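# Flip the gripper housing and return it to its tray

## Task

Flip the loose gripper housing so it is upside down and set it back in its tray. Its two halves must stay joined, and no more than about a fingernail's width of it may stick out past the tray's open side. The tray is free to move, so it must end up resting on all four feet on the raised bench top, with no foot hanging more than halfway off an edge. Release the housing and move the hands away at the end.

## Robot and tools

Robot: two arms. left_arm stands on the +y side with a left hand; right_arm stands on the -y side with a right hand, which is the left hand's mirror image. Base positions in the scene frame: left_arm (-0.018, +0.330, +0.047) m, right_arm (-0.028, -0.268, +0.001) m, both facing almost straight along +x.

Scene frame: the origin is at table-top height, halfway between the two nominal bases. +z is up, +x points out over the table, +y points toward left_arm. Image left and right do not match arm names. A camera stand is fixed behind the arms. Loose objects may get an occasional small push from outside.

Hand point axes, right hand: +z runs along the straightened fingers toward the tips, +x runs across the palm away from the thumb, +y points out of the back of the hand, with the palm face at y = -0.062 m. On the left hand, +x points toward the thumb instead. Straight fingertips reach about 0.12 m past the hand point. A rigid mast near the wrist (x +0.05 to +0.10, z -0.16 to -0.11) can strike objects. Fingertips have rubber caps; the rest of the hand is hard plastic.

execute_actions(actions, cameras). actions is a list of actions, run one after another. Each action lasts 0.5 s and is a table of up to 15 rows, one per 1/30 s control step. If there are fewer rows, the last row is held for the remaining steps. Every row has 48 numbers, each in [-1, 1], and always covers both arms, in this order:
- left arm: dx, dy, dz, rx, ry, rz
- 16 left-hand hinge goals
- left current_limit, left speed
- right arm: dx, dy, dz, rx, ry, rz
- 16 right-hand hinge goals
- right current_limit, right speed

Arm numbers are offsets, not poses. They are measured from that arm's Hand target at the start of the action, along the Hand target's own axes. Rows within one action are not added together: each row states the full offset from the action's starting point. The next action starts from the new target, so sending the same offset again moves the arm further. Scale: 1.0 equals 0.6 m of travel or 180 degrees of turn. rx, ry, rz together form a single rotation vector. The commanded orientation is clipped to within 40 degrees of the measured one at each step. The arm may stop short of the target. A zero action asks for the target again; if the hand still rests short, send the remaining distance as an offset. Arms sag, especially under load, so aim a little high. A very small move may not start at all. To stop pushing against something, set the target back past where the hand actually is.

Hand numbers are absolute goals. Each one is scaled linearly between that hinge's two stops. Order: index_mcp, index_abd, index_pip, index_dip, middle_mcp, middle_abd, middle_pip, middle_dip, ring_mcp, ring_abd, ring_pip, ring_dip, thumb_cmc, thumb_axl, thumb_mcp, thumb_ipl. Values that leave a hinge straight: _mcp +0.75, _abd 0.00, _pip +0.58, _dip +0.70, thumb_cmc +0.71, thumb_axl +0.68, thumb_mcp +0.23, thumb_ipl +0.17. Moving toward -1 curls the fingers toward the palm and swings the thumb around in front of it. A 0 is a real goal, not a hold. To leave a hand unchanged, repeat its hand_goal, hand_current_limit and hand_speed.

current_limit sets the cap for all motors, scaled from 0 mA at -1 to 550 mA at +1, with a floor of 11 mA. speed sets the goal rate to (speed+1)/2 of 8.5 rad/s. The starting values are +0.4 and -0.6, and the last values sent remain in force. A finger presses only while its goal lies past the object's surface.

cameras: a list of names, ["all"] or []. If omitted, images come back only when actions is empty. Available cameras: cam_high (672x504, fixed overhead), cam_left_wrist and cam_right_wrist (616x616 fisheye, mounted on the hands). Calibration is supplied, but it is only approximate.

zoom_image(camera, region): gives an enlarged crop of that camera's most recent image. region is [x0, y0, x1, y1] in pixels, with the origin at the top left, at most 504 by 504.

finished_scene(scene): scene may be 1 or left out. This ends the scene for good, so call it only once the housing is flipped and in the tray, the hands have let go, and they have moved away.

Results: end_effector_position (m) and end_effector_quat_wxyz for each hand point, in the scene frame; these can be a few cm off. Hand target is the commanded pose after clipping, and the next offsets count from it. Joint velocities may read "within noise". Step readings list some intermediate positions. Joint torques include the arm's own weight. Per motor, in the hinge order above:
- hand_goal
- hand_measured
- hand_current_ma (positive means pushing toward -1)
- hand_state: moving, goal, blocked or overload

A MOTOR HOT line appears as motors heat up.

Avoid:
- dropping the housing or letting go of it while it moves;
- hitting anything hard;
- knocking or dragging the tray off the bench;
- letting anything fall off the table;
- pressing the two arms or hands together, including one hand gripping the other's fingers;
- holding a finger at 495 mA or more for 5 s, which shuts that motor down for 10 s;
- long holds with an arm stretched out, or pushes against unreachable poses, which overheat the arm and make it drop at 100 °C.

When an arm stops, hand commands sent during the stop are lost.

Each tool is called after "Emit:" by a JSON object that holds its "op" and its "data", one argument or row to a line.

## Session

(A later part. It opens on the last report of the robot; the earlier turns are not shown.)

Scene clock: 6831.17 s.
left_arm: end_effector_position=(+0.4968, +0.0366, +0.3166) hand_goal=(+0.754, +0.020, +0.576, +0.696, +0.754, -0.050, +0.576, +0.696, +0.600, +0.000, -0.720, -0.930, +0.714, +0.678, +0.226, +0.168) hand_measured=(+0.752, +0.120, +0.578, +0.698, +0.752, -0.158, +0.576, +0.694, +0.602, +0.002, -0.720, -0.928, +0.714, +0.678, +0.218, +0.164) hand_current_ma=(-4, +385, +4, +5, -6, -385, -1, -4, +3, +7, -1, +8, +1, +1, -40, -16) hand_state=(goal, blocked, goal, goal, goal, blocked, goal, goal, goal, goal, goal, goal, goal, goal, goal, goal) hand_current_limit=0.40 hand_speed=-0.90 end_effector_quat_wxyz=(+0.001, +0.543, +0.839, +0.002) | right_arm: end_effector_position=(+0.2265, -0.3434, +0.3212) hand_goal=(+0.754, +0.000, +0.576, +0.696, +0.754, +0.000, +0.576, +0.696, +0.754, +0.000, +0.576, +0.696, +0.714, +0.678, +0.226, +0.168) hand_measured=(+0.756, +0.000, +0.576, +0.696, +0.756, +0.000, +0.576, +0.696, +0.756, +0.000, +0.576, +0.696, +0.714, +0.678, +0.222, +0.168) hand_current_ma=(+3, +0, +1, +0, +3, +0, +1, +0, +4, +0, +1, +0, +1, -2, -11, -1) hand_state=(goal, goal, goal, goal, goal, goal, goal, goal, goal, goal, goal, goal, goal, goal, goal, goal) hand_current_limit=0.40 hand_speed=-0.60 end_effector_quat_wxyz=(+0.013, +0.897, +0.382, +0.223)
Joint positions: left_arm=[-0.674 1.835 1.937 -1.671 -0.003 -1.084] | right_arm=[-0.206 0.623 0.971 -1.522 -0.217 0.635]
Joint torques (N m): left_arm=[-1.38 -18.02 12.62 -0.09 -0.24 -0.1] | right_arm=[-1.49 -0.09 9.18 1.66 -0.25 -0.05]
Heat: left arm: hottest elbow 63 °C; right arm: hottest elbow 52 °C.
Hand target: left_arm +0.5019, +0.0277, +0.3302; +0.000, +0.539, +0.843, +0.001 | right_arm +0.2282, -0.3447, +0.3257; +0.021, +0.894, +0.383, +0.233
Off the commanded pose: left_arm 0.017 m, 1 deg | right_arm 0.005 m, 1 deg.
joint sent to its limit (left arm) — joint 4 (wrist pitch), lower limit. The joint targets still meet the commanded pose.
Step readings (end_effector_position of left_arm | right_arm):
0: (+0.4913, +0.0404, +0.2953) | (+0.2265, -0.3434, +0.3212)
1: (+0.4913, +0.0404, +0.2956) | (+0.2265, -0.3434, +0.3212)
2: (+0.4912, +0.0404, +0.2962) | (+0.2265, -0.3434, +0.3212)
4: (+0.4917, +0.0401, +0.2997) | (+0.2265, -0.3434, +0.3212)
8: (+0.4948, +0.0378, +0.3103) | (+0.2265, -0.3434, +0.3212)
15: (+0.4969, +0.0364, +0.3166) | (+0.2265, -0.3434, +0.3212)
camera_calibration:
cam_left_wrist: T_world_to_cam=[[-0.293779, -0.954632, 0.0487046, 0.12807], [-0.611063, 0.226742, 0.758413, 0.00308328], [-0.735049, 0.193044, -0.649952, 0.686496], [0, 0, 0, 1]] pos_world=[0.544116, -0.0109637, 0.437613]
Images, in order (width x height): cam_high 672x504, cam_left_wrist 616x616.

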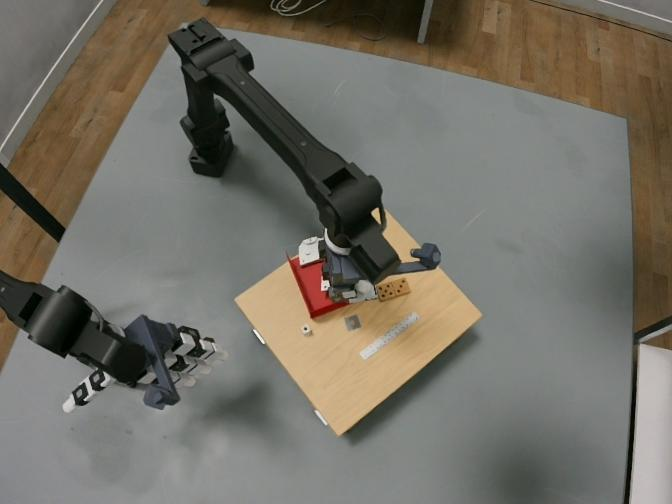

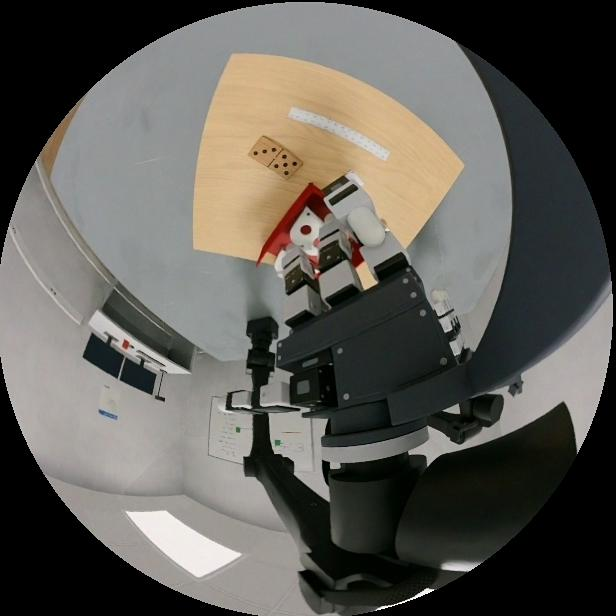

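Emit:
{"op": "execute_actions", "data": {
  "actions": [
    [[0.01,-0.003,-0.02,0,0,0,0.754,0.02,0.576,0.696,0.754,-0.05,0.576,0.696,0.6,0,-0.72,-0.93,0.714,0.678,0.226,0.168,0.4,-0.9,0,0,0,0,0,0,0.754,0,0.576,0.696,0.754,0,0.576,0.696,0.754,0,0.576,0.696,0.714,0.678,0.226,0.168,0.4,-0.6],[0.02,-0.006,-0.03,0,0,0,0.754,0.02,0.576,0.696,0.754,-0.05,0.576,0.696,0.6,0,-0.72,-0.93,0.714,0.678,0.226,0.168,0.4,-0.9,0,0,0,0,0,0,0.754,0,0.576,0.696,0.754,0,0.576,0.696,0.754,0,0.576,0.696,0.714,0.678,0.226,0.168,0.4,-0.6]],
    [[0.02,-0.005,0,0,0,0,0.754,0.02,0.576,0.696,0.754,-0.05,0.576,0.696,0.6,0,-0.72,-0.93,0.714,0.678,0.226,0.168,0.4,-0.9,0,0,0,0,0,0,0.754,0,0.576,0.696,0.754,0,0.576,0.696,0.754,0,0.576,0.696,0.714,0.678,0.226,0.168,0.4,-0.6],[0.05,-0.012,0,0,0,0,0.754,0.02,0.576,0.696,0.754,-0.05,0.576,0.696,0.6,0,-0.72,-0.93,0.714,0.678,0.226,0.168,0.4,-0.9,0,0,0,0,0,0,0.754,0,0.576,0.696,0.754,0,0.576,0.696,0.754,0,0.576,0.696,0.714,0.678,0.226,0.168,0.4,-0.6]]
  ],
  "cameras": ["cam_left_wrist", "cam_high"]
}}

Emit:
{"op": "zoom_image", "data": {
  "camera": "cam_left_wrist",
  "region": [250, 170, 350, 270]
}}

Emit:
{"op": "zoom_image", "data": {
  "camera": "cam_high",
  "region": [280, 225, 380, 325]
}}

Scene clock: 6866.00 s.
left_arm: end_effector_position=(+0.4745, +0.0554, +0.3414) hand_goal=(+0.754, +0.020, +0.576, +0.696, +0.754, -0.050, +0.576, +0.696, +0.600, +0.000, -0.720, -0.930, +0.714, +0.678, +0.226, +0.168) hand_measured=(+0.752, +0.120, +0.578, +0.698, +0.752, -0.158, +0.576, +0.694, +0.602, +0.002, -0.720, -0.928, +0.714, +0.678, +0.218, +0.164) hand_current_ma=(-5, +385, +3, +5, -5, -385, -1, -4, +3, +7, -1, +8, +1, +1, -40, -16) hand_state=(goal, blocked, goal, goal, goal, blocked, goal, goal, goal, goal, goal, goal, goal, goal, goal, goal) hand_current_limit=0.40 hand_speed=-0.90 end_effector_quat_wxyz=(+0.013, +0.543, +0.840, +0.003) | right_arm: end_effector_position=(+0.2265, -0.3434, +0.3212) hand_goal=(+0.754, +0.000, +0.576, +0.696, +0.754, +0.000, +0.576, +0.696, +0.754, +0.000, +0.576, +0.696, +0.714, +0.678, +0.226, +0.168) hand_measured=(+0.756, +0.000, +0.576, +0.696, +0.756, +0.000, +0.576, +0.696, +0.756, +0.000, +0.576, +0.696, +0.714, +0.678, +0.222, +0.168) hand_current_ma=(+3, +0, +1, +0, +3, +0, +1, +0, +4, +0, +1, +0, +1, -2, -11, -1) hand_state=(goal, goal, goal, goal, goal, goal, goal, goal, goal, goal, goal, goal, goal, goal, goal, goal) hand_current_limit=0.40 hand_speed=-0.60 end_effector_quat_wxyz=(+0.013, +0.897, +0.382, +0.223)
Joint positions: left_arm=[-0.674 1.74 1.868 -1.674 -0.008 -1.084] | right_arm=[-0.206 0.623 0.971 -1.522 -0.217 0.635]
Joint torques (N m): left_arm=[-0.73 -18.84 8.66 -0.17 -0.14 0.04] | right_arm=[-1.49 -0.15 9.21 1.61 -0.24 -0.07]
Heat: left arm: hottest elbow 67 °C; right arm: hottest elbow 52 °C.
Hand target: left_arm +0.4745, +0.0611, +0.3483; +0.000, +0.539, +0.843, +0.000 | right_arm +0.2282, -0.3447, +0.3257; +0.021, +0.894, +0.383, +0.233
Off the commanded pose: left_arm 0.009 m, 2 deg | right_arm 0.005 m, 1 deg.
joint sent to its limit (left arm) — joint 4 (wrist pitch), lower limit. The joint targets still meet the commanded pose.
Step readings (end_effector_position of left_arm | right_arm):
0: (+0.4968, +0.0366, +0.3166) | (+0.2265, -0.3434, +0.3212)
1: (+0.4968, +0.0366, +0.3166) | (+0.2265, -0.3434, +0.3212)
2: (+0.4968, +0.0366, +0.3166) | (+0.2265, -0.3434, +0.3212)
4: (+0.4970, +0.0369, +0.3168) | (+0.2265, -0.3434, +0.3212)
8: (+0.4968, +0.0373, +0.3186) | (+0.2265, -0.3434, +0.3212)
15: (+0.4953, +0.0387, +0.3264) | (+0.2265, -0.3434, +0.3212)
16: (+0.4951, +0.0388, +0.3275) | (+0.2265, -0.3434, +0.3212)
17: (+0.4948, +0.0390, +0.3285) | (+0.2265, -0.3434, +0.3212)
19: (+0.4916, +0.0416, +0.3291) | (+0.2265, -0.3434, +0.3212)
23: (+0.4805, +0.0502, +0.3316) | (+0.2265, -0.3434, +0.3212)
30: (+0.4754, +0.0544, +0.3430) | (+0.2265, -0.3434, +0.3212)
camera_calibration:
cam_left_wrist: T_world_to_cam=[[-0.294127, -0.954291, 0.0530798, 0.136929], [-0.626937, 0.234554, 0.742923, -0.0212324], [-0.721415, 0.185236, -0.667269, 0.682517], [0, 0, 0, 1]] pos_world=[0.519341, 0.00922354, 0.463929]
Images, in order (width x height): cam_high 672x504, cam_left_wrist 616x616.

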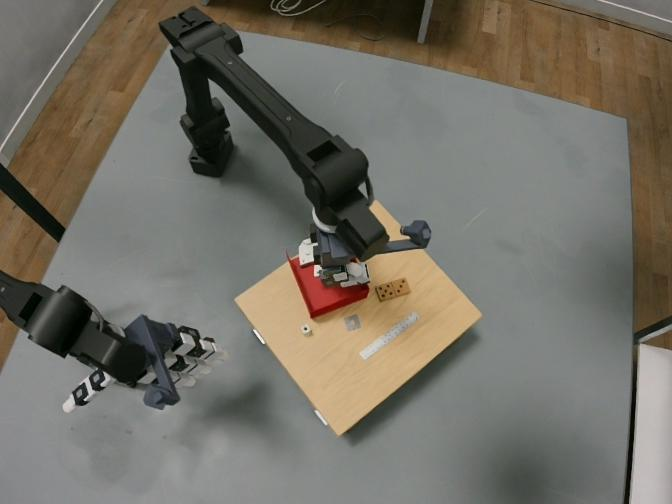

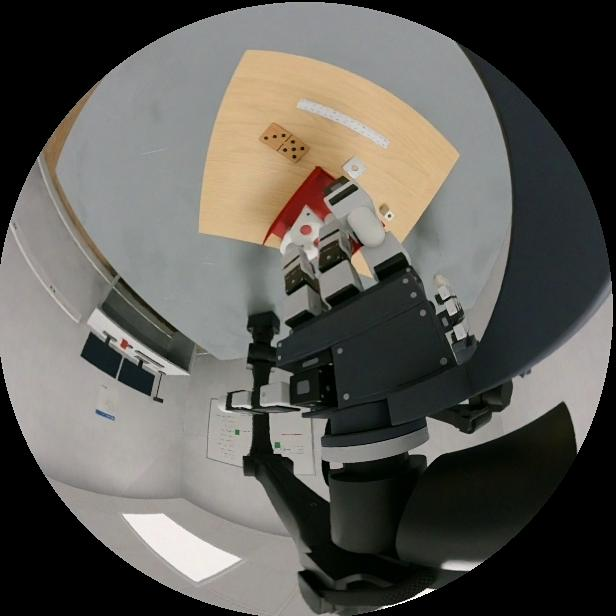

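Scaled by 5.040 from the camera's 616x616 image, which has a finer 880x880 frame.

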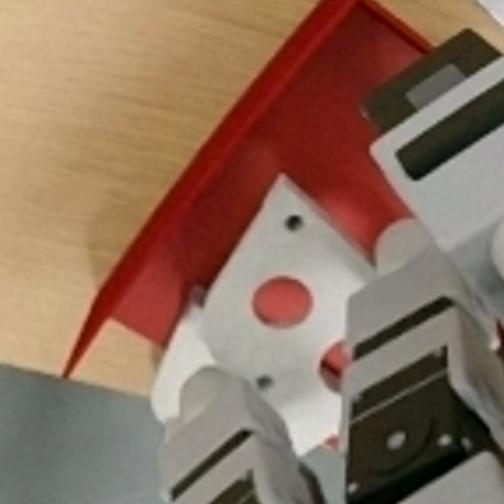

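Scaled by 5.040 from the camera's 672x504 image, which has a finer 960x720 frame.

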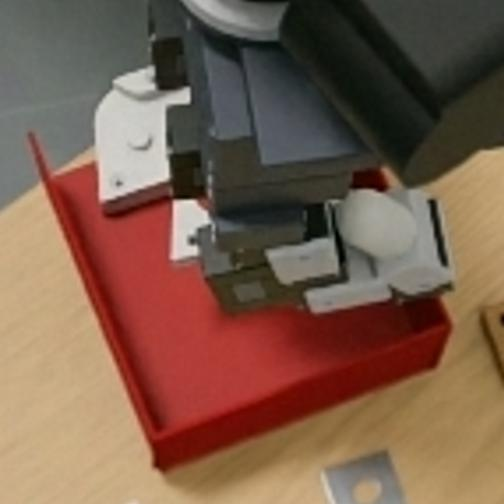

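Emit:
{"op": "execute_actions", "data": {
  "actions": [
    [[0.02,-0.005,0,0,0,-0.004,0.754,0.02,0.576,0.696,0.754,-0.05,0.576,0.696,0.6,0,-0.72,-0.93,0.714,0.678,0.226,0.168,0.4,-0.9,0,0,0,0,0,0,0.754,0,0.576,0.696,0.754,0,0.576,0.696,0.754,0,0.576,0.696,0.714,0.678,0.226,0.168,0.4,-0.6],[0.039,-0.01,0,0,0,-0.008,0.754,0.02,0.576,0.696,0.754,-0.05,0.576,0.696,0.6,0,-0.72,-0.93,0.714,0.678,0.226,0.168,0.4,-0.9,0,0,0,0,0,0,0.754,0,0.576,0.696,0.754,0,0.576,0.696,0.754,0,0.576,0.696,0.714,0.678,0.226,0.168,0.4,-0.6]],
    [[0.02,-0.005,0,0,0,0,0.754,0.02,0.576,0.696,0.754,-0.05,0.576,0.696,0.6,0,-0.72,-0.93,0.714,0.678,0.226,0.168,0.4,-0.9,0,0,0,0,0,0,0.754,0,0.576,0.696,0.754,0,0.576,0.696,0.754,0,0.576,0.696,0.714,0.678,0.226,0.168,0.4,-0.6],[0.0385,-0.01,0.003,0,0,0,0.754,0.02,0.576,0.696,0.754,-0.05,0.576,0.696,0.6,0,-0.72,-0.93,0.714,0.678,0.226,0.168,0.4,-0.9,0,0,0,0,0,0,0.754,0,0.576,0.696,0.754,0,0.576,0.696,0.754,0,0.576,0.696,0.714,0.678,0.226,0.168,0.4,-0.6]]
  ],
  "cameras": ["cam_left_wrist", "cam_high"]
}}

Emit:
{"op": "zoom_image", "data": {
  "camera": "cam_left_wrist",
  "region": [250, 170, 350, 270]
}}

Emit:
{"op": "zoom_image", "data": {
  "camera": "cam_high",
  "region": [280, 225, 380, 325]
}}

Scene clock: 6879.00 s.
left_arm: end_effector_position=(+0.4453, +0.0928, +0.3389) hand_goal=(+0.754, +0.020, +0.576, +0.696, +0.754, -0.050, +0.576, +0.696, +0.600, +0.000, -0.720, -0.930, +0.714, +0.678, +0.226, +0.168) hand_measured=(+0.752, +0.120, +0.578, +0.698, +0.752, -0.158, +0.576, +0.694, +0.602, +0.002, -0.720, -0.928, +0.714, +0.678, +0.218, +0.164) hand_current_ma=(-7, +385, +3, +5, -4, -385, -1, -4, +4, +7, -1, +8, +0, +1, -40, -16) hand_state=(goal, blocked, goal, goal, goal, blocked, goal, goal, goal, goal, goal, goal, goal, goal, goal, goal) hand_current_limit=0.40 hand_speed=-0.90 end_effector_quat_wxyz=(-0.005, +0.533, +0.846, +0.002) | right_arm: end_effector_position=(+0.2265, -0.3434, +0.3212) hand_goal=(+0.754, +0.000, +0.576, +0.696, +0.754, +0.000, +0.576, +0.696, +0.754, +0.000, +0.576, +0.696, +0.714, +0.678, +0.226, +0.168) hand_measured=(+0.756, +0.000, +0.576, +0.696, +0.756, +0.000, +0.576, +0.696, +0.756, +0.000, +0.576, +0.696, +0.714, +0.678, +0.222, +0.168) hand_current_ma=(+3, +0, +1, +0, +3, +0, +1, +0, +4, +0, +1, +0, +1, -2, -11, -1) hand_state=(goal, goal, goal, goal, goal, goal, goal, goal, goal, goal, goal, goal, goal, goal, goal, goal) hand_current_limit=0.40 hand_speed=-0.60 end_effector_quat_wxyz=(+0.013, +0.897, +0.382, +0.223)
Joint positions: left_arm=[-0.65 1.641 1.735 -1.675 -0.004 -1.084] | right_arm=[-0.206 0.623 0.971 -1.522 -0.217 0.635]
Joint torques (N m): left_arm=[-0.56 -16.73 8.55 0.14 -0.05 -0.03] | right_arm=[-1.49 -0.03 9.16 1.58 -0.29 -0.08]
Heat: left arm: hottest elbow 63 °C; right arm: hottest elbow 52 °C.
Hand target: left_arm +0.4436, +0.0979, +0.3465; +0.000, +0.528, +0.849, +0.000 | right_arm +0.2282, -0.3447, +0.3257; +0.021, +0.894, +0.383, +0.233
Off the commanded pose: left_arm 0.009 m, 1 deg | right_arm 0.005 m, 1 deg.
joint sent to its limit (left arm) — joint 4 (wrist pitch), lower limit. The joint targets still meet the commanded pose.
Step readings (end_effector_position of left_arm | right_arm):
0: (+0.4745, +0.0554, +0.3414) | (+0.2265, -0.3434, +0.3212)
1: (+0.4744, +0.0555, +0.3411) | (+0.2265, -0.3434, +0.3212)
2: (+0.4741, +0.0560, +0.3406) | (+0.2265, -0.3434, +0.3212)
4: (+0.4706, +0.0595, +0.3380) | (+0.2265, -0.3434, +0.3212)
8: (+0.4639, +0.0688, +0.3337) | (+0.2265, -0.3434, +0.3212)
15: (+0.4622, +0.0735, +0.3390) | (+0.2265, -0.3434, +0.3212)
16: (+0.4619, +0.0737, +0.3394) | (+0.2265, -0.3434, +0.3212)
17: (+0.4612, +0.0744, +0.3394) | (+0.2265, -0.3434, +0.3212)
19: (+0.4568, +0.0787, +0.3372) | (+0.2265, -0.3434, +0.3212)
23: (+0.4479, +0.0877, +0.3344) | (+0.2265, -0.3434, +0.3212)
30: (+0.4459, +0.0924, +0.3396) | (+0.2265, -0.3434, +0.3212)
camera_calibration:
cam_left_wrist: T_world_to_cam=[[-0.269959, -0.961875, 0.0438066, 0.157218], [-0.609544, 0.205939, 0.765536, -0.0591439], [-0.745371, 0.179961, -0.6419, 0.655421], [0, 0, 0, 1]] pos_world=[0.494924, 0.0454533, 0.459105]
Images, in order (width x height): cam_high 672x504, cam_left_wrist 616x616.

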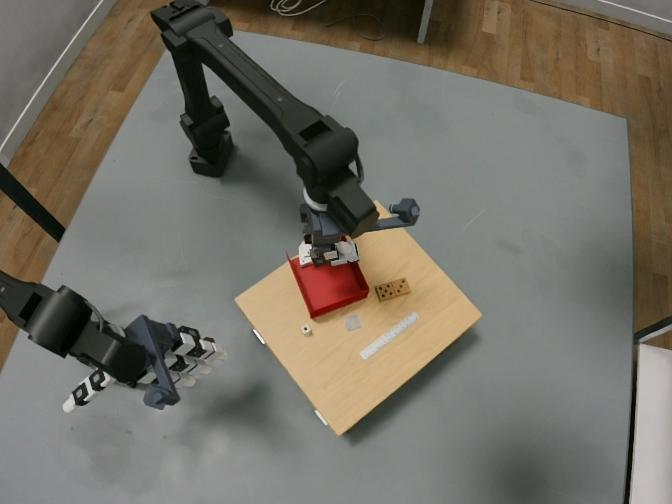

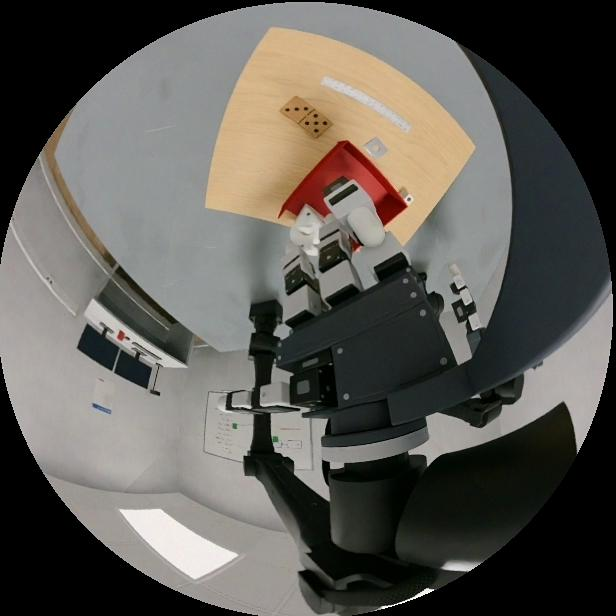

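Scaled by 5.040 from the camera's 616x616 image, which has a finer 880x880 frame.

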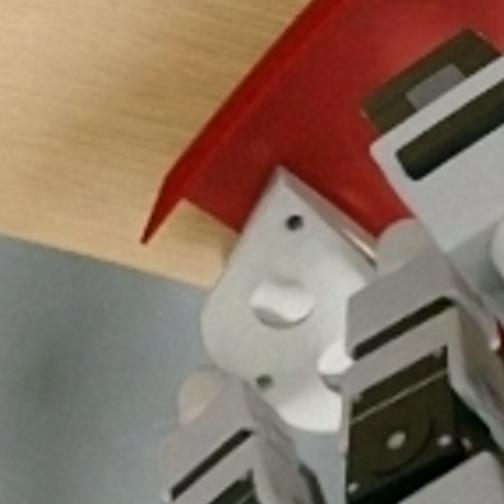

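Scaled by 5.040 from the camera's 672x504 image, which has a finer 960x720 frame.

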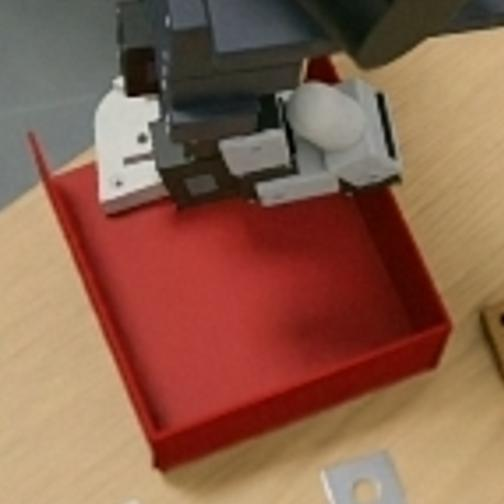

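Emit:
{"op": "zoom_image", "data": {
  "camera": "cam_left_wrist",
  "region": [285, 200, 335, 260]
}}

Scaled by 8.400 from the camera's 616x616 image, which has a finer 880x880 frame.

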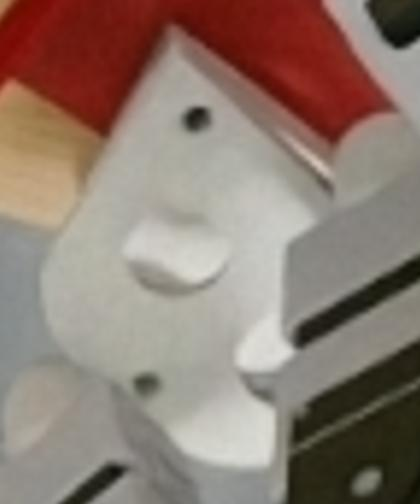

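Emit:
{"op": "zoom_image", "data": {
  "camera": "cam_high",
  "region": [290, 230, 350, 290]
}}

Scaled by 8.400 from the camera's 672x504 image, which has a finer 960x720 frame.

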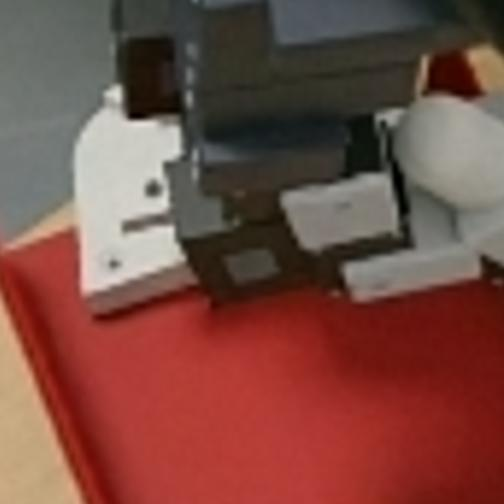

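Emit:
{"op": "execute_actions", "data": {
  "actions": [
    [[0.007,-0.011,0,0,0,-0.008,0.754,0.02,0.576,0.696,0.754,-0.05,0.576,0.696,0.6,0,-0.72,-0.93,0.714,0.678,0.226,0.168,0.4,-0.9,0,0,0,0,0,0,0.754,0,0.576,0.696,0.754,0,0.576,0.696,0.754,0,0.576,0.696,0.714,0.678,0.226,0.168,0.4,-0.6],[0.014,-0.024,0,0,0,-0.0167,0.754,0.02,0.576,0.696,0.754,-0.05,0.576,0.696,0.6,0,-0.72,-0.93,0.714,0.678,0.226,0.168,0.4,-0.9,0,0,0,0,0,0,0.754,0,0.576,0.696,0.754,0,0.576,0.696,0.754,0,0.576,0.696,0.714,0.678,0.226,0.168,0.4,-0.6]]
  ],
  "cameras": ["cam_left_wrist", "cam_high"]
}}

Emit:
{"op": "zoom_image", "data": {
  "camera": "cam_left_wrist",
  "region": [270, 185, 345, 260]
}}

Emit:
{"op": "zoom_image", "data": {
  "camera": "cam_high",
  "region": [290, 230, 350, 290]
}}

Scene clock: 6932.10 s.
left_arm: end_effector_position=(+0.4329, +0.0999, +0.3384) hand_goal=(+0.754, +0.020, +0.576, +0.696, +0.754, -0.050, +0.576, +0.696, +0.600, +0.000, -0.720, -0.930, +0.714, +0.678, +0.226, +0.168) hand_measured=(+0.752, +0.120, +0.578, +0.698, +0.752, -0.158, +0.576, +0.694, +0.602, +0.002, -0.720, -0.928, +0.714, +0.678, +0.218, +0.164) hand_current_ma=(-7, +385, +3, +5, -4, -385, -1, -4, +4, +7, -1, +8, +0, +1, -40, -16) hand_state=(goal, blocked, goal, goal, goal, blocked, goal, goal, goal, goal, goal, goal, goal, goal, goal, goal) hand_current_limit=0.40 hand_speed=-0.90 end_effector_quat_wxyz=(-0.008, +0.509, +0.860, +0.002) | right_arm: end_effector_position=(+0.2265, -0.3434, +0.3212) hand_goal=(+0.754, +0.000, +0.576, +0.696, +0.754, +0.000, +0.576, +0.696, +0.754, +0.000, +0.576, +0.696, +0.714, +0.678, +0.226, +0.168) hand_measured=(+0.756, +0.000, +0.576, +0.696, +0.756, +0.000, +0.576, +0.696, +0.756, +0.000, +0.576, +0.696, +0.714, +0.678, +0.222, +0.168) hand_current_ma=(+3, +0, +1, +0, +3, +0, +1, +0, +4, +0, +1, +0, +1, -2, -11, -1) hand_state=(goal, goal, goal, goal, goal, goal, goal, goal, goal, goal, goal, goal, goal, goal, goal, goal) hand_current_limit=0.40 hand_speed=-0.60 end_effector_quat_wxyz=(+0.013, +0.897, +0.382, +0.223)
Joint positions: left_arm=[-0.655 1.619 1.707 -1.675 -0.003 -1.145] | right_arm=[-0.206 0.623 0.971 -1.522 -0.217 0.635]
Joint torques (N m): left_arm=[-1.85 -16.44 8.65 0.12 -0.07 -0.17] | right_arm=[-1.2 -0.44 9.1 1.76 -0.28 -0.05]
Heat: left arm: hottest elbow 60 °C; right arm: hottest elbow 52 °C.
Hand target: left_arm +0.4269, +0.0990, +0.3465; +0.000, +0.506, +0.863, +0.000 | right_arm +0.2282, -0.3447, +0.3257; +0.021, +0.894, +0.383, +0.233
Off the commanded pose: left_arm 0.010 m, 1 deg | right_arm 0.005 m, 1 deg.
Step readings (end_effector_position of left_arm | right_arm):
0: (+0.4453, +0.0928, +0.3389) | (+0.2265, -0.3434, +0.3212)
1: (+0.4453, +0.0928, +0.3389) | (+0.2265, -0.3434, +0.3212)
2: (+0.4451, +0.0930, +0.3384) | (+0.2265, -0.3434, +0.3212)
4: (+0.4429, +0.0947, +0.3375) | (+0.2265, -0.3434, +0.3212)
8: (+0.4368, +0.0984, +0.3353) | (+0.2265, -0.3434, +0.3212)
15: (+0.4336, +0.0995, +0.3381) | (+0.2265, -0.3434, +0.3212)
camera_calibration:
cam_left_wrist: T_world_to_cam=[[-0.215792, -0.975529, 0.0421583, 0.139212], [-0.616048, 0.169517, 0.769252, -0.0626189], [-0.757574, 0.140027, -0.637553, 0.652337], [0, 0, 0, 1]] pos_world=[0.485658, 0.0550759, 0.458201]
Images, in order (width x height): cam_high 672x504, cam_left_wrist 616x616.

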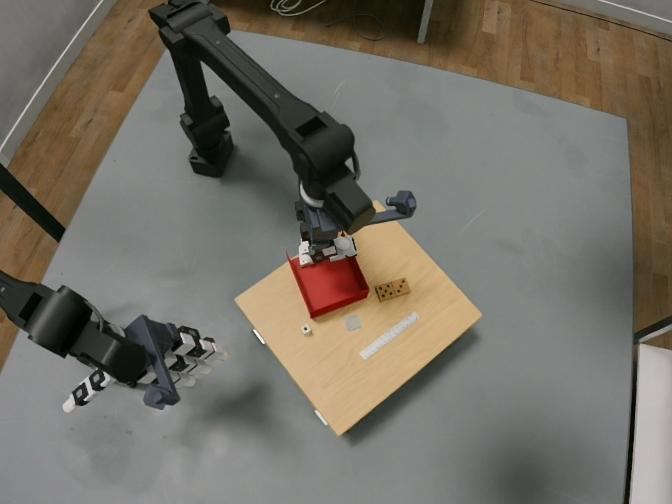

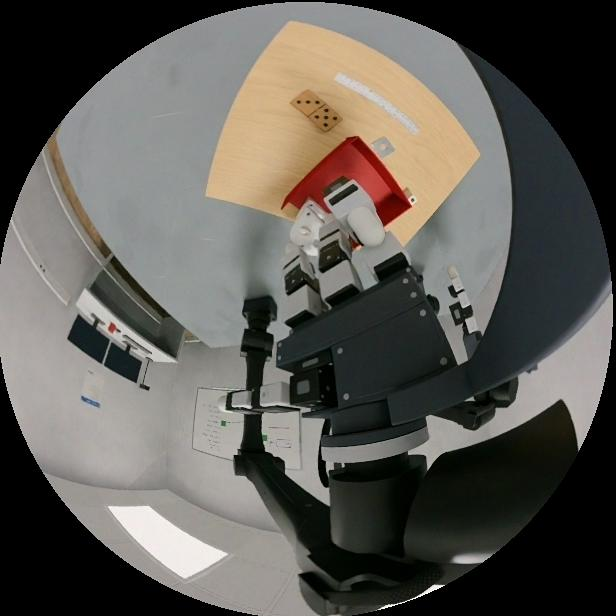

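Scaled by 6.720 from the camera's 616x616 image, which has a finer 880x880 frame.

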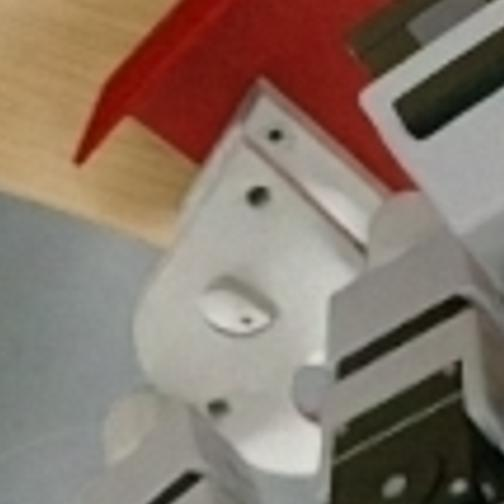

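Scaled by 8.400 from the camera's 672x504 image, which has a finer 960x720 frame.

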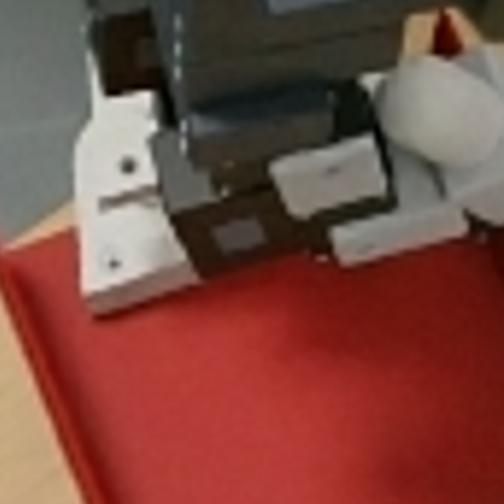

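Emit:
{"op": "execute_actions", "data": {
  "actions": [
    [[-0.006,0,0.014,0,0,-0.004,0.754,0.02,0.576,0.696,0.754,-0.05,0.576,0.696,0.6,0,-0.72,-0.93,0.714,0.678,0.226,0.168,0.4,-0.9,0,0,0,0,0,0,0.754,0,0.576,0.696,0.754,0,0.576,0.696,0.754,0,0.576,0.696,0.714,0.678,0.226,0.168,0.4,-0.6],[-0.012,-0.001,0.0275,0,0,-0.0083,0.754,0.02,0.576,0.696,0.754,-0.05,0.576,0.696,0.6,0,-0.72,-0.93,0.714,0.678,0.226,0.168,0.4,-0.9,0,0,0,0,0,0,0.754,0,0.576,0.696,0.754,0,0.576,0.696,0.754,0,0.576,0.696,0.714,0.678,0.226,0.168,0.4,-0.6]]
  ],
  "cameras": ["cam_left_wrist", "cam_high"]
}}

Emit:
{"op": "zoom_image", "data": {
  "camera": "cam_left_wrist",
  "region": [270, 185, 345, 260]
}}

Emit:
{"op": "zoom_image", "data": {
  "camera": "cam_high",
  "region": [290, 230, 350, 290]
}}

Scene clock: 6963.33 s.
left_arm: end_effector_position=(+0.4306, +0.0964, +0.3308) hand_goal=(+0.754, +0.020, +0.576, +0.696, +0.754, -0.050, +0.576, +0.696, +0.600, +0.000, -0.720, -0.930, +0.714, +0.678, +0.226, +0.168) hand_measured=(+0.752, +0.120, +0.578, +0.698, +0.752, -0.158, +0.576, +0.694, +0.602, +0.002, -0.720, -0.928, +0.714, +0.678, +0.218, +0.164) hand_current_ma=(-7, +385, +3, +5, -4, -385, -1, -4, +4, +7, -1, +8, +0, +1, -40, -16) hand_state=(goal, blocked, goal, goal, goal, blocked, goal, goal, goal, goal, goal, goal, goal, goal, goal, goal) hand_current_limit=0.40 hand_speed=-0.90 end_effector_quat_wxyz=(-0.004, +0.499, +0.867, +0.002) | right_arm: end_effector_position=(+0.2265, -0.3434, +0.3212) hand_goal=(+0.754, +0.000, +0.576, +0.696, +0.754, +0.000, +0.576, +0.696, +0.754, +0.000, +0.576, +0.696, +0.714, +0.678, +0.226, +0.168) hand_measured=(+0.756, +0.000, +0.576, +0.696, +0.756, +0.000, +0.576, +0.696, +0.756, +0.000, +0.576, +0.696, +0.714, +0.678, +0.222, +0.168) hand_current_ma=(+3, +0, +1, +0, +3, +0, +1, +0, +4, +0, +1, +0, +1, -2, -11, -1) hand_state=(goal, goal, goal, goal, goal, goal, goal, goal, goal, goal, goal, goal, goal, goal, goal, goal) hand_current_limit=0.40 hand_speed=-0.60 end_effector_quat_wxyz=(+0.013, +0.897, +0.382, +0.223)
Joint positions: left_arm=[-0.664 1.619 1.687 -1.647 -0.003 -1.179] | right_arm=[-0.206 0.623 0.971 -1.522 -0.217 0.635]
Joint torques (N m): left_arm=[-2.37 -16.03 8.68 0.51 -0.06 -0.21] | right_arm=[-1.67 -0.03 9.16 1.58 -0.26 -0.07]
Heat: left arm: hottest elbow 59 °C; right arm: hottest elbow 52 °C.
Hand target: left_arm +0.4299, +0.0925, +0.3300; +0.000, +0.494, +0.869, +0.000 | right_arm +0.2282, -0.3447, +0.3257; +0.021, +0.894, +0.383, +0.233
Off the commanded pose: left_arm 0.004 m, 1 deg | right_arm 0.005 m, 1 deg.
Step readings (end_effector_position of left_arm | right_arm):
0: (+0.4328, +0.0999, +0.3384) | (+0.2265, -0.3434, +0.3212)
1: (+0.4328, +0.1000, +0.3384) | (+0.2265, -0.3434, +0.3212)
2: (+0.4327, +0.1001, +0.3382) | (+0.2265, -0.3434, +0.3212)
4: (+0.4323, +0.0998, +0.3365) | (+0.2265, -0.3434, +0.3212)
8: (+0.4314, +0.0980, +0.3319) | (+0.2265, -0.3434, +0.3212)
15: (+0.4308, +0.0967, +0.3308) | (+0.2265, -0.3434, +0.3212)
camera_calibration:
cam_left_wrist: T_world_to_cam=[[-0.191822, -0.980387, 0.0452211, 0.124715], [-0.624938, 0.157543, 0.764612, -0.0510584], [-0.756741, 0.118409, -0.642902, 0.64972], [0, 0, 0, 1]] pos_world=[0.483684, 0.0533798, 0.451106]
Images, in order (width x height): cam_high 672x504, cam_left_wrist 616x616.

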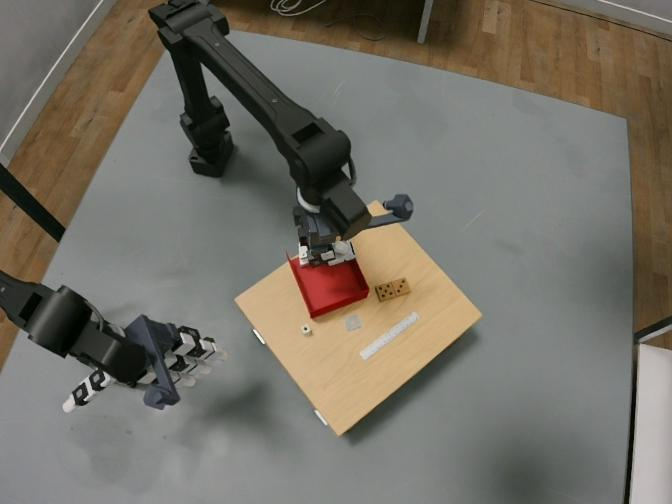

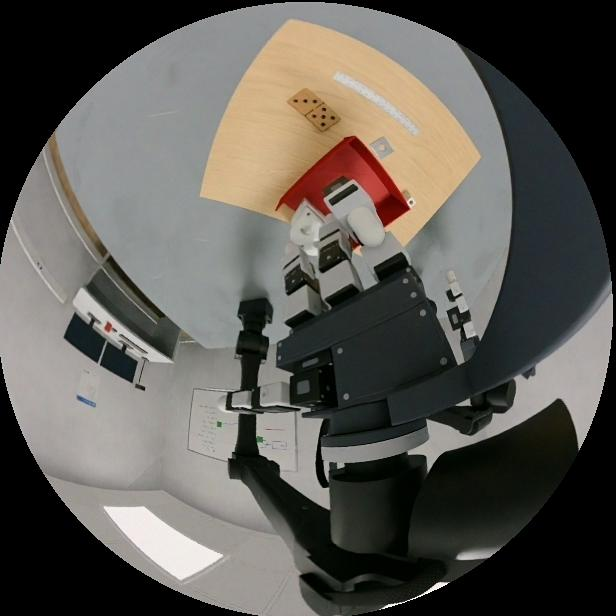

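Scaled by 6.720 from the camera's 616x616 image, which has a finer 880x880 frame.

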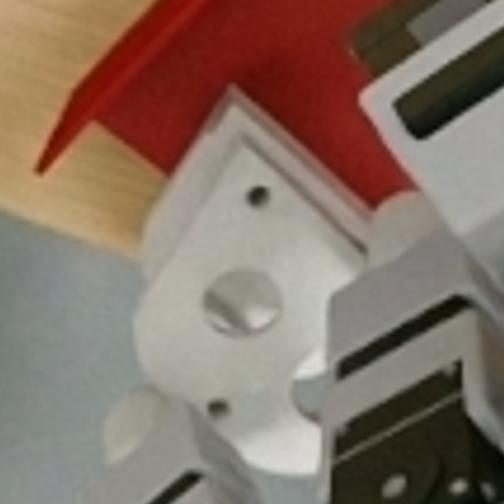

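Scaled by 8.400 from the camera's 672x504 image, which has a finer 960x720 frame.

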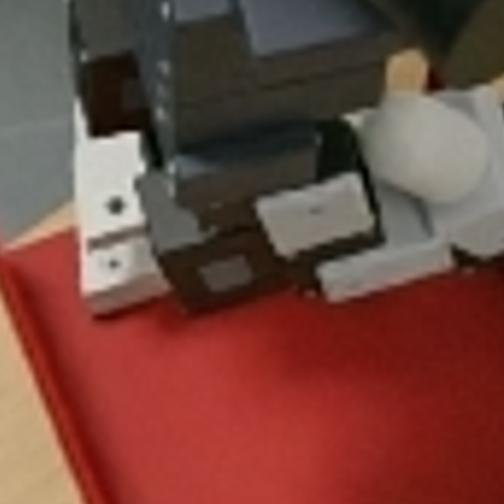

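Emit:
{"op": "execute_actions", "data": {
  "actions": [
    [[0,0,0.012,0,0,0,0.754,0.02,0.576,0.696,0.754,-0.05,0.576,0.696,0.6,0,-0.72,-0.93,0.714,0.678,0.226,0.168,0.4,-0.9,0,0,0,0,0,0,0.754,0,0.576,0.696,0.754,0,0.576,0.696,0.754,0,0.576,0.696,0.714,0.678,0.226,0.168,0.4,-0.6],[0,0,0.025,0,0,0,0.754,0.02,0.576,0.696,0.754,-0.05,0.576,0.696,0.6,0,-0.72,-0.93,0.714,0.678,0.226,0.168,0.4,-0.9,0,0,0,0,0,0,0.754,0,0.576,0.696,0.754,0,0.576,0.696,0.754,0,0.576,0.696,0.714,0.678,0.226,0.168,0.4,-0.6]]
  ],
  "cameras": ["cam_left_wrist", "cam_high"]
}}

Emit:
{"op": "zoom_image", "data": {
  "camera": "cam_left_wrist",
  "region": [270, 185, 345, 260]
}}

Emit:
{"op": "zoom_image", "data": {
  "camera": "cam_high",
  "region": [290, 230, 350, 290]
}}

Scene clock: 6979.57 s.
left_arm: end_effector_position=(+0.4305, +0.0965, +0.3143) hand_goal=(+0.754, +0.020, +0.576, +0.696, +0.754, -0.050, +0.576, +0.696, +0.600, +0.000, -0.720, -0.930, +0.714, +0.678, +0.226, +0.168) hand_measured=(+0.752, +0.120, +0.578, +0.698, +0.752, -0.158, +0.576, +0.694, +0.602, +0.002, -0.720, -0.928, +0.714, +0.678, +0.218, +0.164) hand_current_ma=(-7, +385, +3, +5, -4, -385, -1, -4, +4, +7, -1, +8, +0, +1, -40, -16) hand_state=(goal, blocked, goal, goal, goal, blocked, goal, goal, goal, goal, goal, goal, goal, goal, goal, goal) hand_current_limit=0.40 hand_speed=-0.90 end_effector_quat_wxyz=(-0.006, +0.498, +0.867, +0.002) | right_arm: end_effector_position=(+0.2265, -0.3434, +0.3212) hand_goal=(+0.754, +0.000, +0.576, +0.696, +0.754, +0.000, +0.576, +0.696, +0.754, +0.000, +0.576, +0.696, +0.714, +0.678, +0.226, +0.168) hand_measured=(+0.756, +0.000, +0.576, +0.696, +0.756, +0.000, +0.576, +0.696, +0.756, +0.000, +0.576, +0.696, +0.714, +0.678, +0.222, +0.168) hand_current_ma=(+3, +0, +1, +0, +3, +0, +1, +0, +4, +0, +1, +0, +1, -2, -11, -1) hand_state=(goal, goal, goal, goal, goal, goal, goal, goal, goal, goal, goal, goal, goal, goal, goal, goal) hand_current_limit=0.40 hand_speed=-0.60 end_effector_quat_wxyz=(+0.013, +0.897, +0.382, +0.223)
Joint positions: left_arm=[-0.664 1.619 1.644 -1.608 -0.003 -1.18] | right_arm=[-0.206 0.623 0.971 -1.522 -0.217 0.635]
Joint torques (N m): left_arm=[-1.61 -15.97 8.75 0.43 -0.02 -0.12] | right_arm=[-1.61 -0.09 9.13 1.57 -0.26 -0.08]
Heat: left arm: hottest elbow 56 °C; right arm: hottest elbow 52 °C.
Hand target: left_arm +0.4299, +0.0926, +0.3151; +0.000, +0.494, +0.869, +0.000 | right_arm +0.2282, -0.3447, +0.3257; +0.021, +0.894, +0.383, +0.233
Off the commanded pose: left_arm 0.004 m, 1 deg | right_arm 0.005 m, 1 deg.
Step readings (end_effector_position of left_arm | right_arm):
0: (+0.4306, +0.0964, +0.3308) | (+0.2265, -0.3434, +0.3212)
1: (+0.4307, +0.0964, +0.3308) | (+0.2265, -0.3434, +0.3212)
2: (+0.4308, +0.0963, +0.3301) | (+0.2265, -0.3434, +0.3212)
4: (+0.4315, +0.0958, +0.3267) | (+0.2265, -0.3434, +0.3212)
8: (+0.4303, +0.0967, +0.3169) | (+0.2265, -0.3434, +0.3212)
15: (+0.4304, +0.0966, +0.3143) | (+0.2265, -0.3434, +0.3212)
camera_calibration:
cam_left_wrist: T_world_to_cam=[[-0.190998, -0.98062, 0.0436447, 0.12573], [-0.622984, 0.155461, 0.766631, -0.0397984], [-0.758559, 0.119235, -0.640603, 0.639055], [0, 0, 0, 1]] pos_world=[0.483981, 0.0532826, 0.434404]
Images, in order (width x height): cam_high 672x504, cam_left_wrist 616x616.

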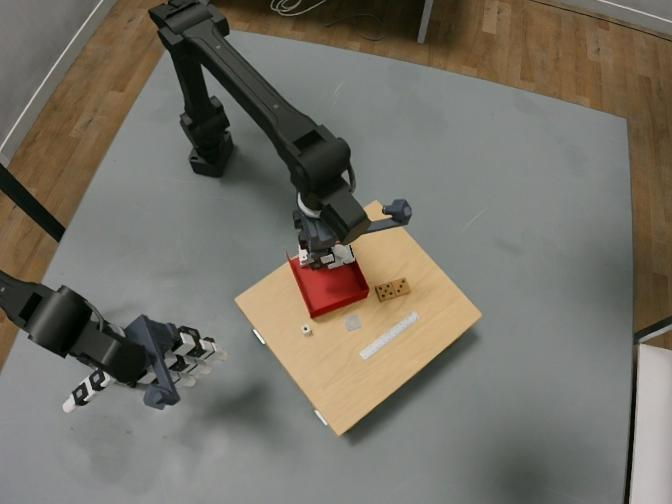

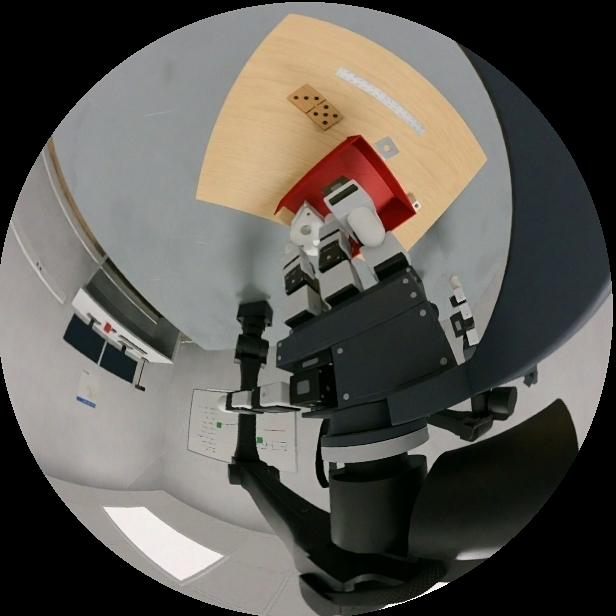

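Scaled by 6.720 from the camera's 616x616 image, which has a finer 880x880 frame.

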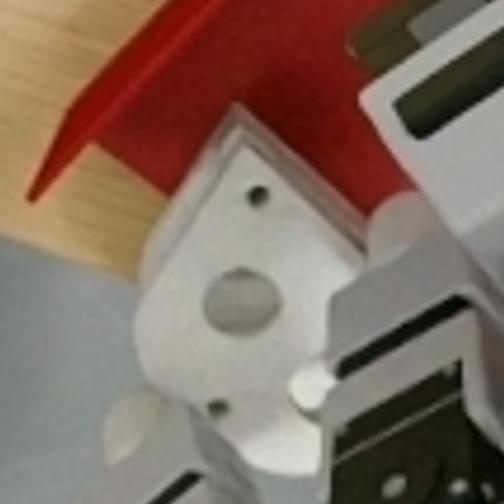

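Scaled by 8.400 from the camera's 672x504 image, which has a finer 960x720 frame.

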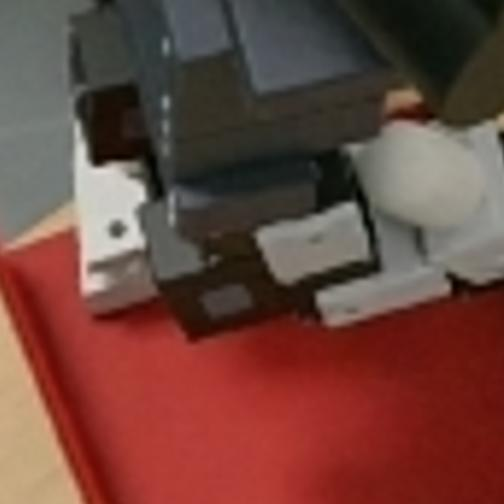

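Emit:
{"op": "execute_actions", "data": {
  "actions": [
    [[0.0,0.003,0.01,0,0,0,0.754,0.02,0.576,0.696,0.754,-0.05,0.576,0.696,0.6,0,-0.72,-0.93,0.714,0.678,0.226,0.168,0.4,-0.9,0,0,0,0,0,0,0.754,0,0.576,0.696,0.754,0,0.576,0.696,0.754,0,0.576,0.696,0.714,0.678,0.226,0.168,0.4,-0.6],[0,0.003,0.02,0,0,0,0.754,0.02,0.576,0.696,0.754,-0.05,0.576,0.696,0.6,0,-0.72,-0.93,0.714,0.678,0.226,0.168,0.4,-0.9,0,0,0,0,0,0,0.754,0,0.576,0.696,0.754,0,0.576,0.696,0.754,0,0.576,0.696,0.714,0.678,0.226,0.168,0.4,-0.6]]
  ],
  "cameras": ["cam_left_wrist", "cam_high"]
}}

Emit:
{"op": "zoom_image", "data": {
  "camera": "cam_left_wrist",
  "region": [270, 185, 345, 260]
}}

Emit:
{"op": "zoom_image", "data": {
  "camera": "cam_high",
  "region": [290, 230, 350, 290]
}}

Scene clock: 6991.43 s.
left_arm: end_effector_position=(+0.4310, +0.0961, +0.3035) hand_goal=(+0.754, +0.020, +0.576, +0.696, +0.754, -0.050, +0.576, +0.696, +0.600, +0.000, -0.720, -0.930, +0.714, +0.678, +0.226, +0.168) hand_measured=(+0.752, +0.120, +0.578, +0.698, +0.754, -0.158, +0.576, +0.694, +0.602, +0.002, -0.720, -0.928, +0.714, +0.678, +0.218, +0.164) hand_current_ma=(-7, +385, +3, +5, +0, -385, +0, -4, +4, +7, -1, +8, +0, +1, -40, -16) hand_state=(goal, blocked, goal, goal, goal, blocked, goal, goal, goal, goal, goal, goal, goal, goal, goal, goal) hand_current_limit=0.40 hand_speed=-0.90 end_effector_quat_wxyz=(-0.005, +0.498, +0.867, +0.002) | right_arm: end_effector_position=(+0.2265, -0.3434, +0.3212) hand_goal=(+0.754, +0.000, +0.576, +0.696, +0.754, +0.000, +0.576, +0.696, +0.754, +0.000, +0.576, +0.696, +0.714, +0.678, +0.226, +0.168) hand_measured=(+0.756, +0.000, +0.576, +0.696, +0.756, +0.000, +0.576, +0.696, +0.756, +0.000, +0.576, +0.696, +0.714, +0.678, +0.222, +0.168) hand_current_ma=(+3, +0, +1, +0, +3, +0, +1, +0, +4, +0, +1, +0, +1, -2, -11, -1) hand_state=(goal, goal, goal, goal, goal, goal, goal, goal, goal, goal, goal, goal, goal, goal, goal, goal) hand_current_limit=0.40 hand_speed=-0.60 end_effector_quat_wxyz=(+0.013, +0.897, +0.382, +0.223)
Joint positions: left_arm=[-0.664 1.619 1.616 -1.578 -0.002 -1.18] | right_arm=[-0.206 0.623 0.971 -1.522 -0.217 0.635]
Joint torques (N m): left_arm=[-1.32 -15.09 8.65 0.53 -0.09 -0.11] | right_arm=[-1.79 -0.21 9.16 1.62 -0.27 -0.08]
Heat: left arm: hottest elbow 56 °C; right arm: hottest elbow 52 °C.
Hand target: left_arm +0.4314, +0.0935, +0.3031; +0.000, +0.494, +0.869, +0.000 | right_arm +0.2282, -0.3447, +0.3257; +0.021, +0.894, +0.383, +0.233
Off the commanded pose: left_arm 0.003 m, 1 deg | right_arm 0.005 m, 1 deg.
Step readings (end_effector_position of left_arm | right_arm):
0: (+0.4305, +0.0965, +0.3143) | (+0.2265, -0.3434, +0.3212)
1: (+0.4306, +0.0964, +0.3143) | (+0.2265, -0.3434, +0.3212)
2: (+0.4308, +0.0963, +0.3140) | (+0.2265, -0.3434, +0.3212)
4: (+0.4316, +0.0957, +0.3120) | (+0.2265, -0.3434, +0.3212)
8: (+0.4310, +0.0961, +0.3053) | (+0.2265, -0.3434, +0.3212)
15: (+0.4309, +0.0961, +0.3035) | (+0.2265, -0.3434, +0.3212)
camera_calibration:
cam_left_wrist: T_world_to_cam=[[-0.190975, -0.98057, 0.0448523, 0.125531], [-0.624008, 0.156549, 0.765576, -0.0304921], [-0.757722, 0.118218, -0.64178, 0.632602], [0, 0, 0, 1]] pos_world=[0.484283, 0.0530809, 0.423705]
Images, in order (width x height): cam_high 672x504, cam_left_wrist 616x616.

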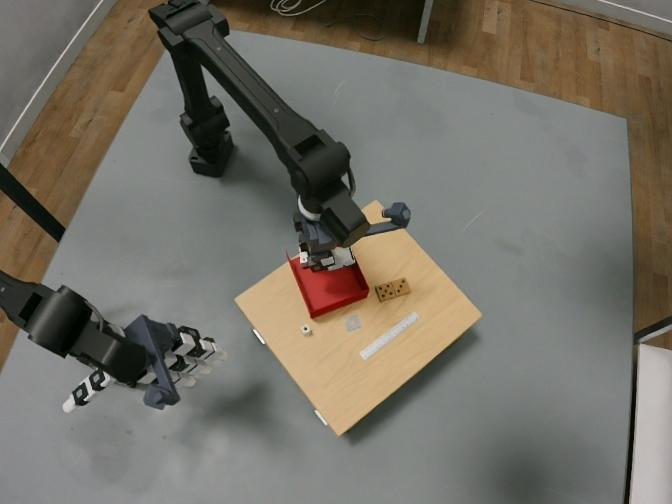

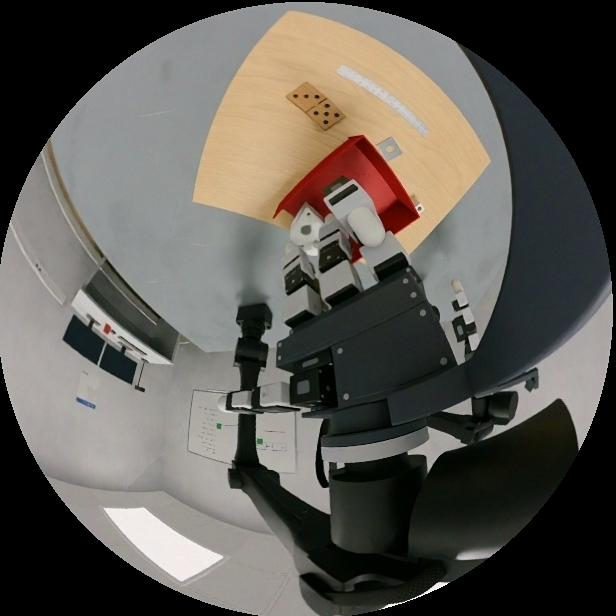

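Scaled by 6.720 from the camera's 616x616 image, which has a finer 880x880 frame.

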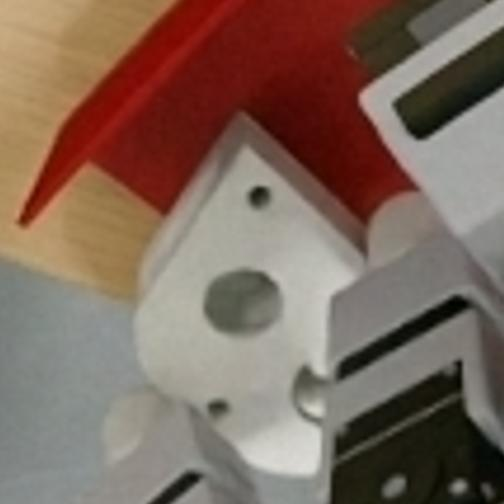

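Scaled by 8.400 from the camera's 672x504 image, which has a finer 960x720 frame.

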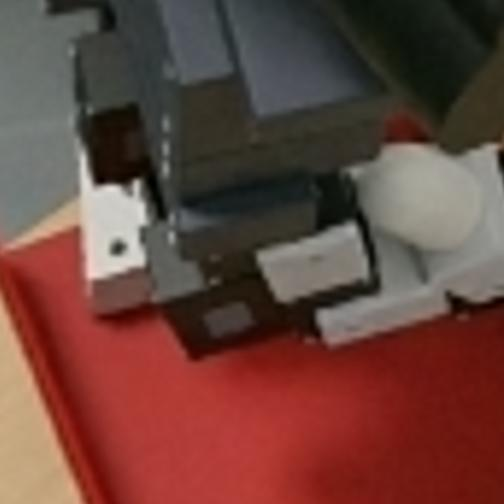

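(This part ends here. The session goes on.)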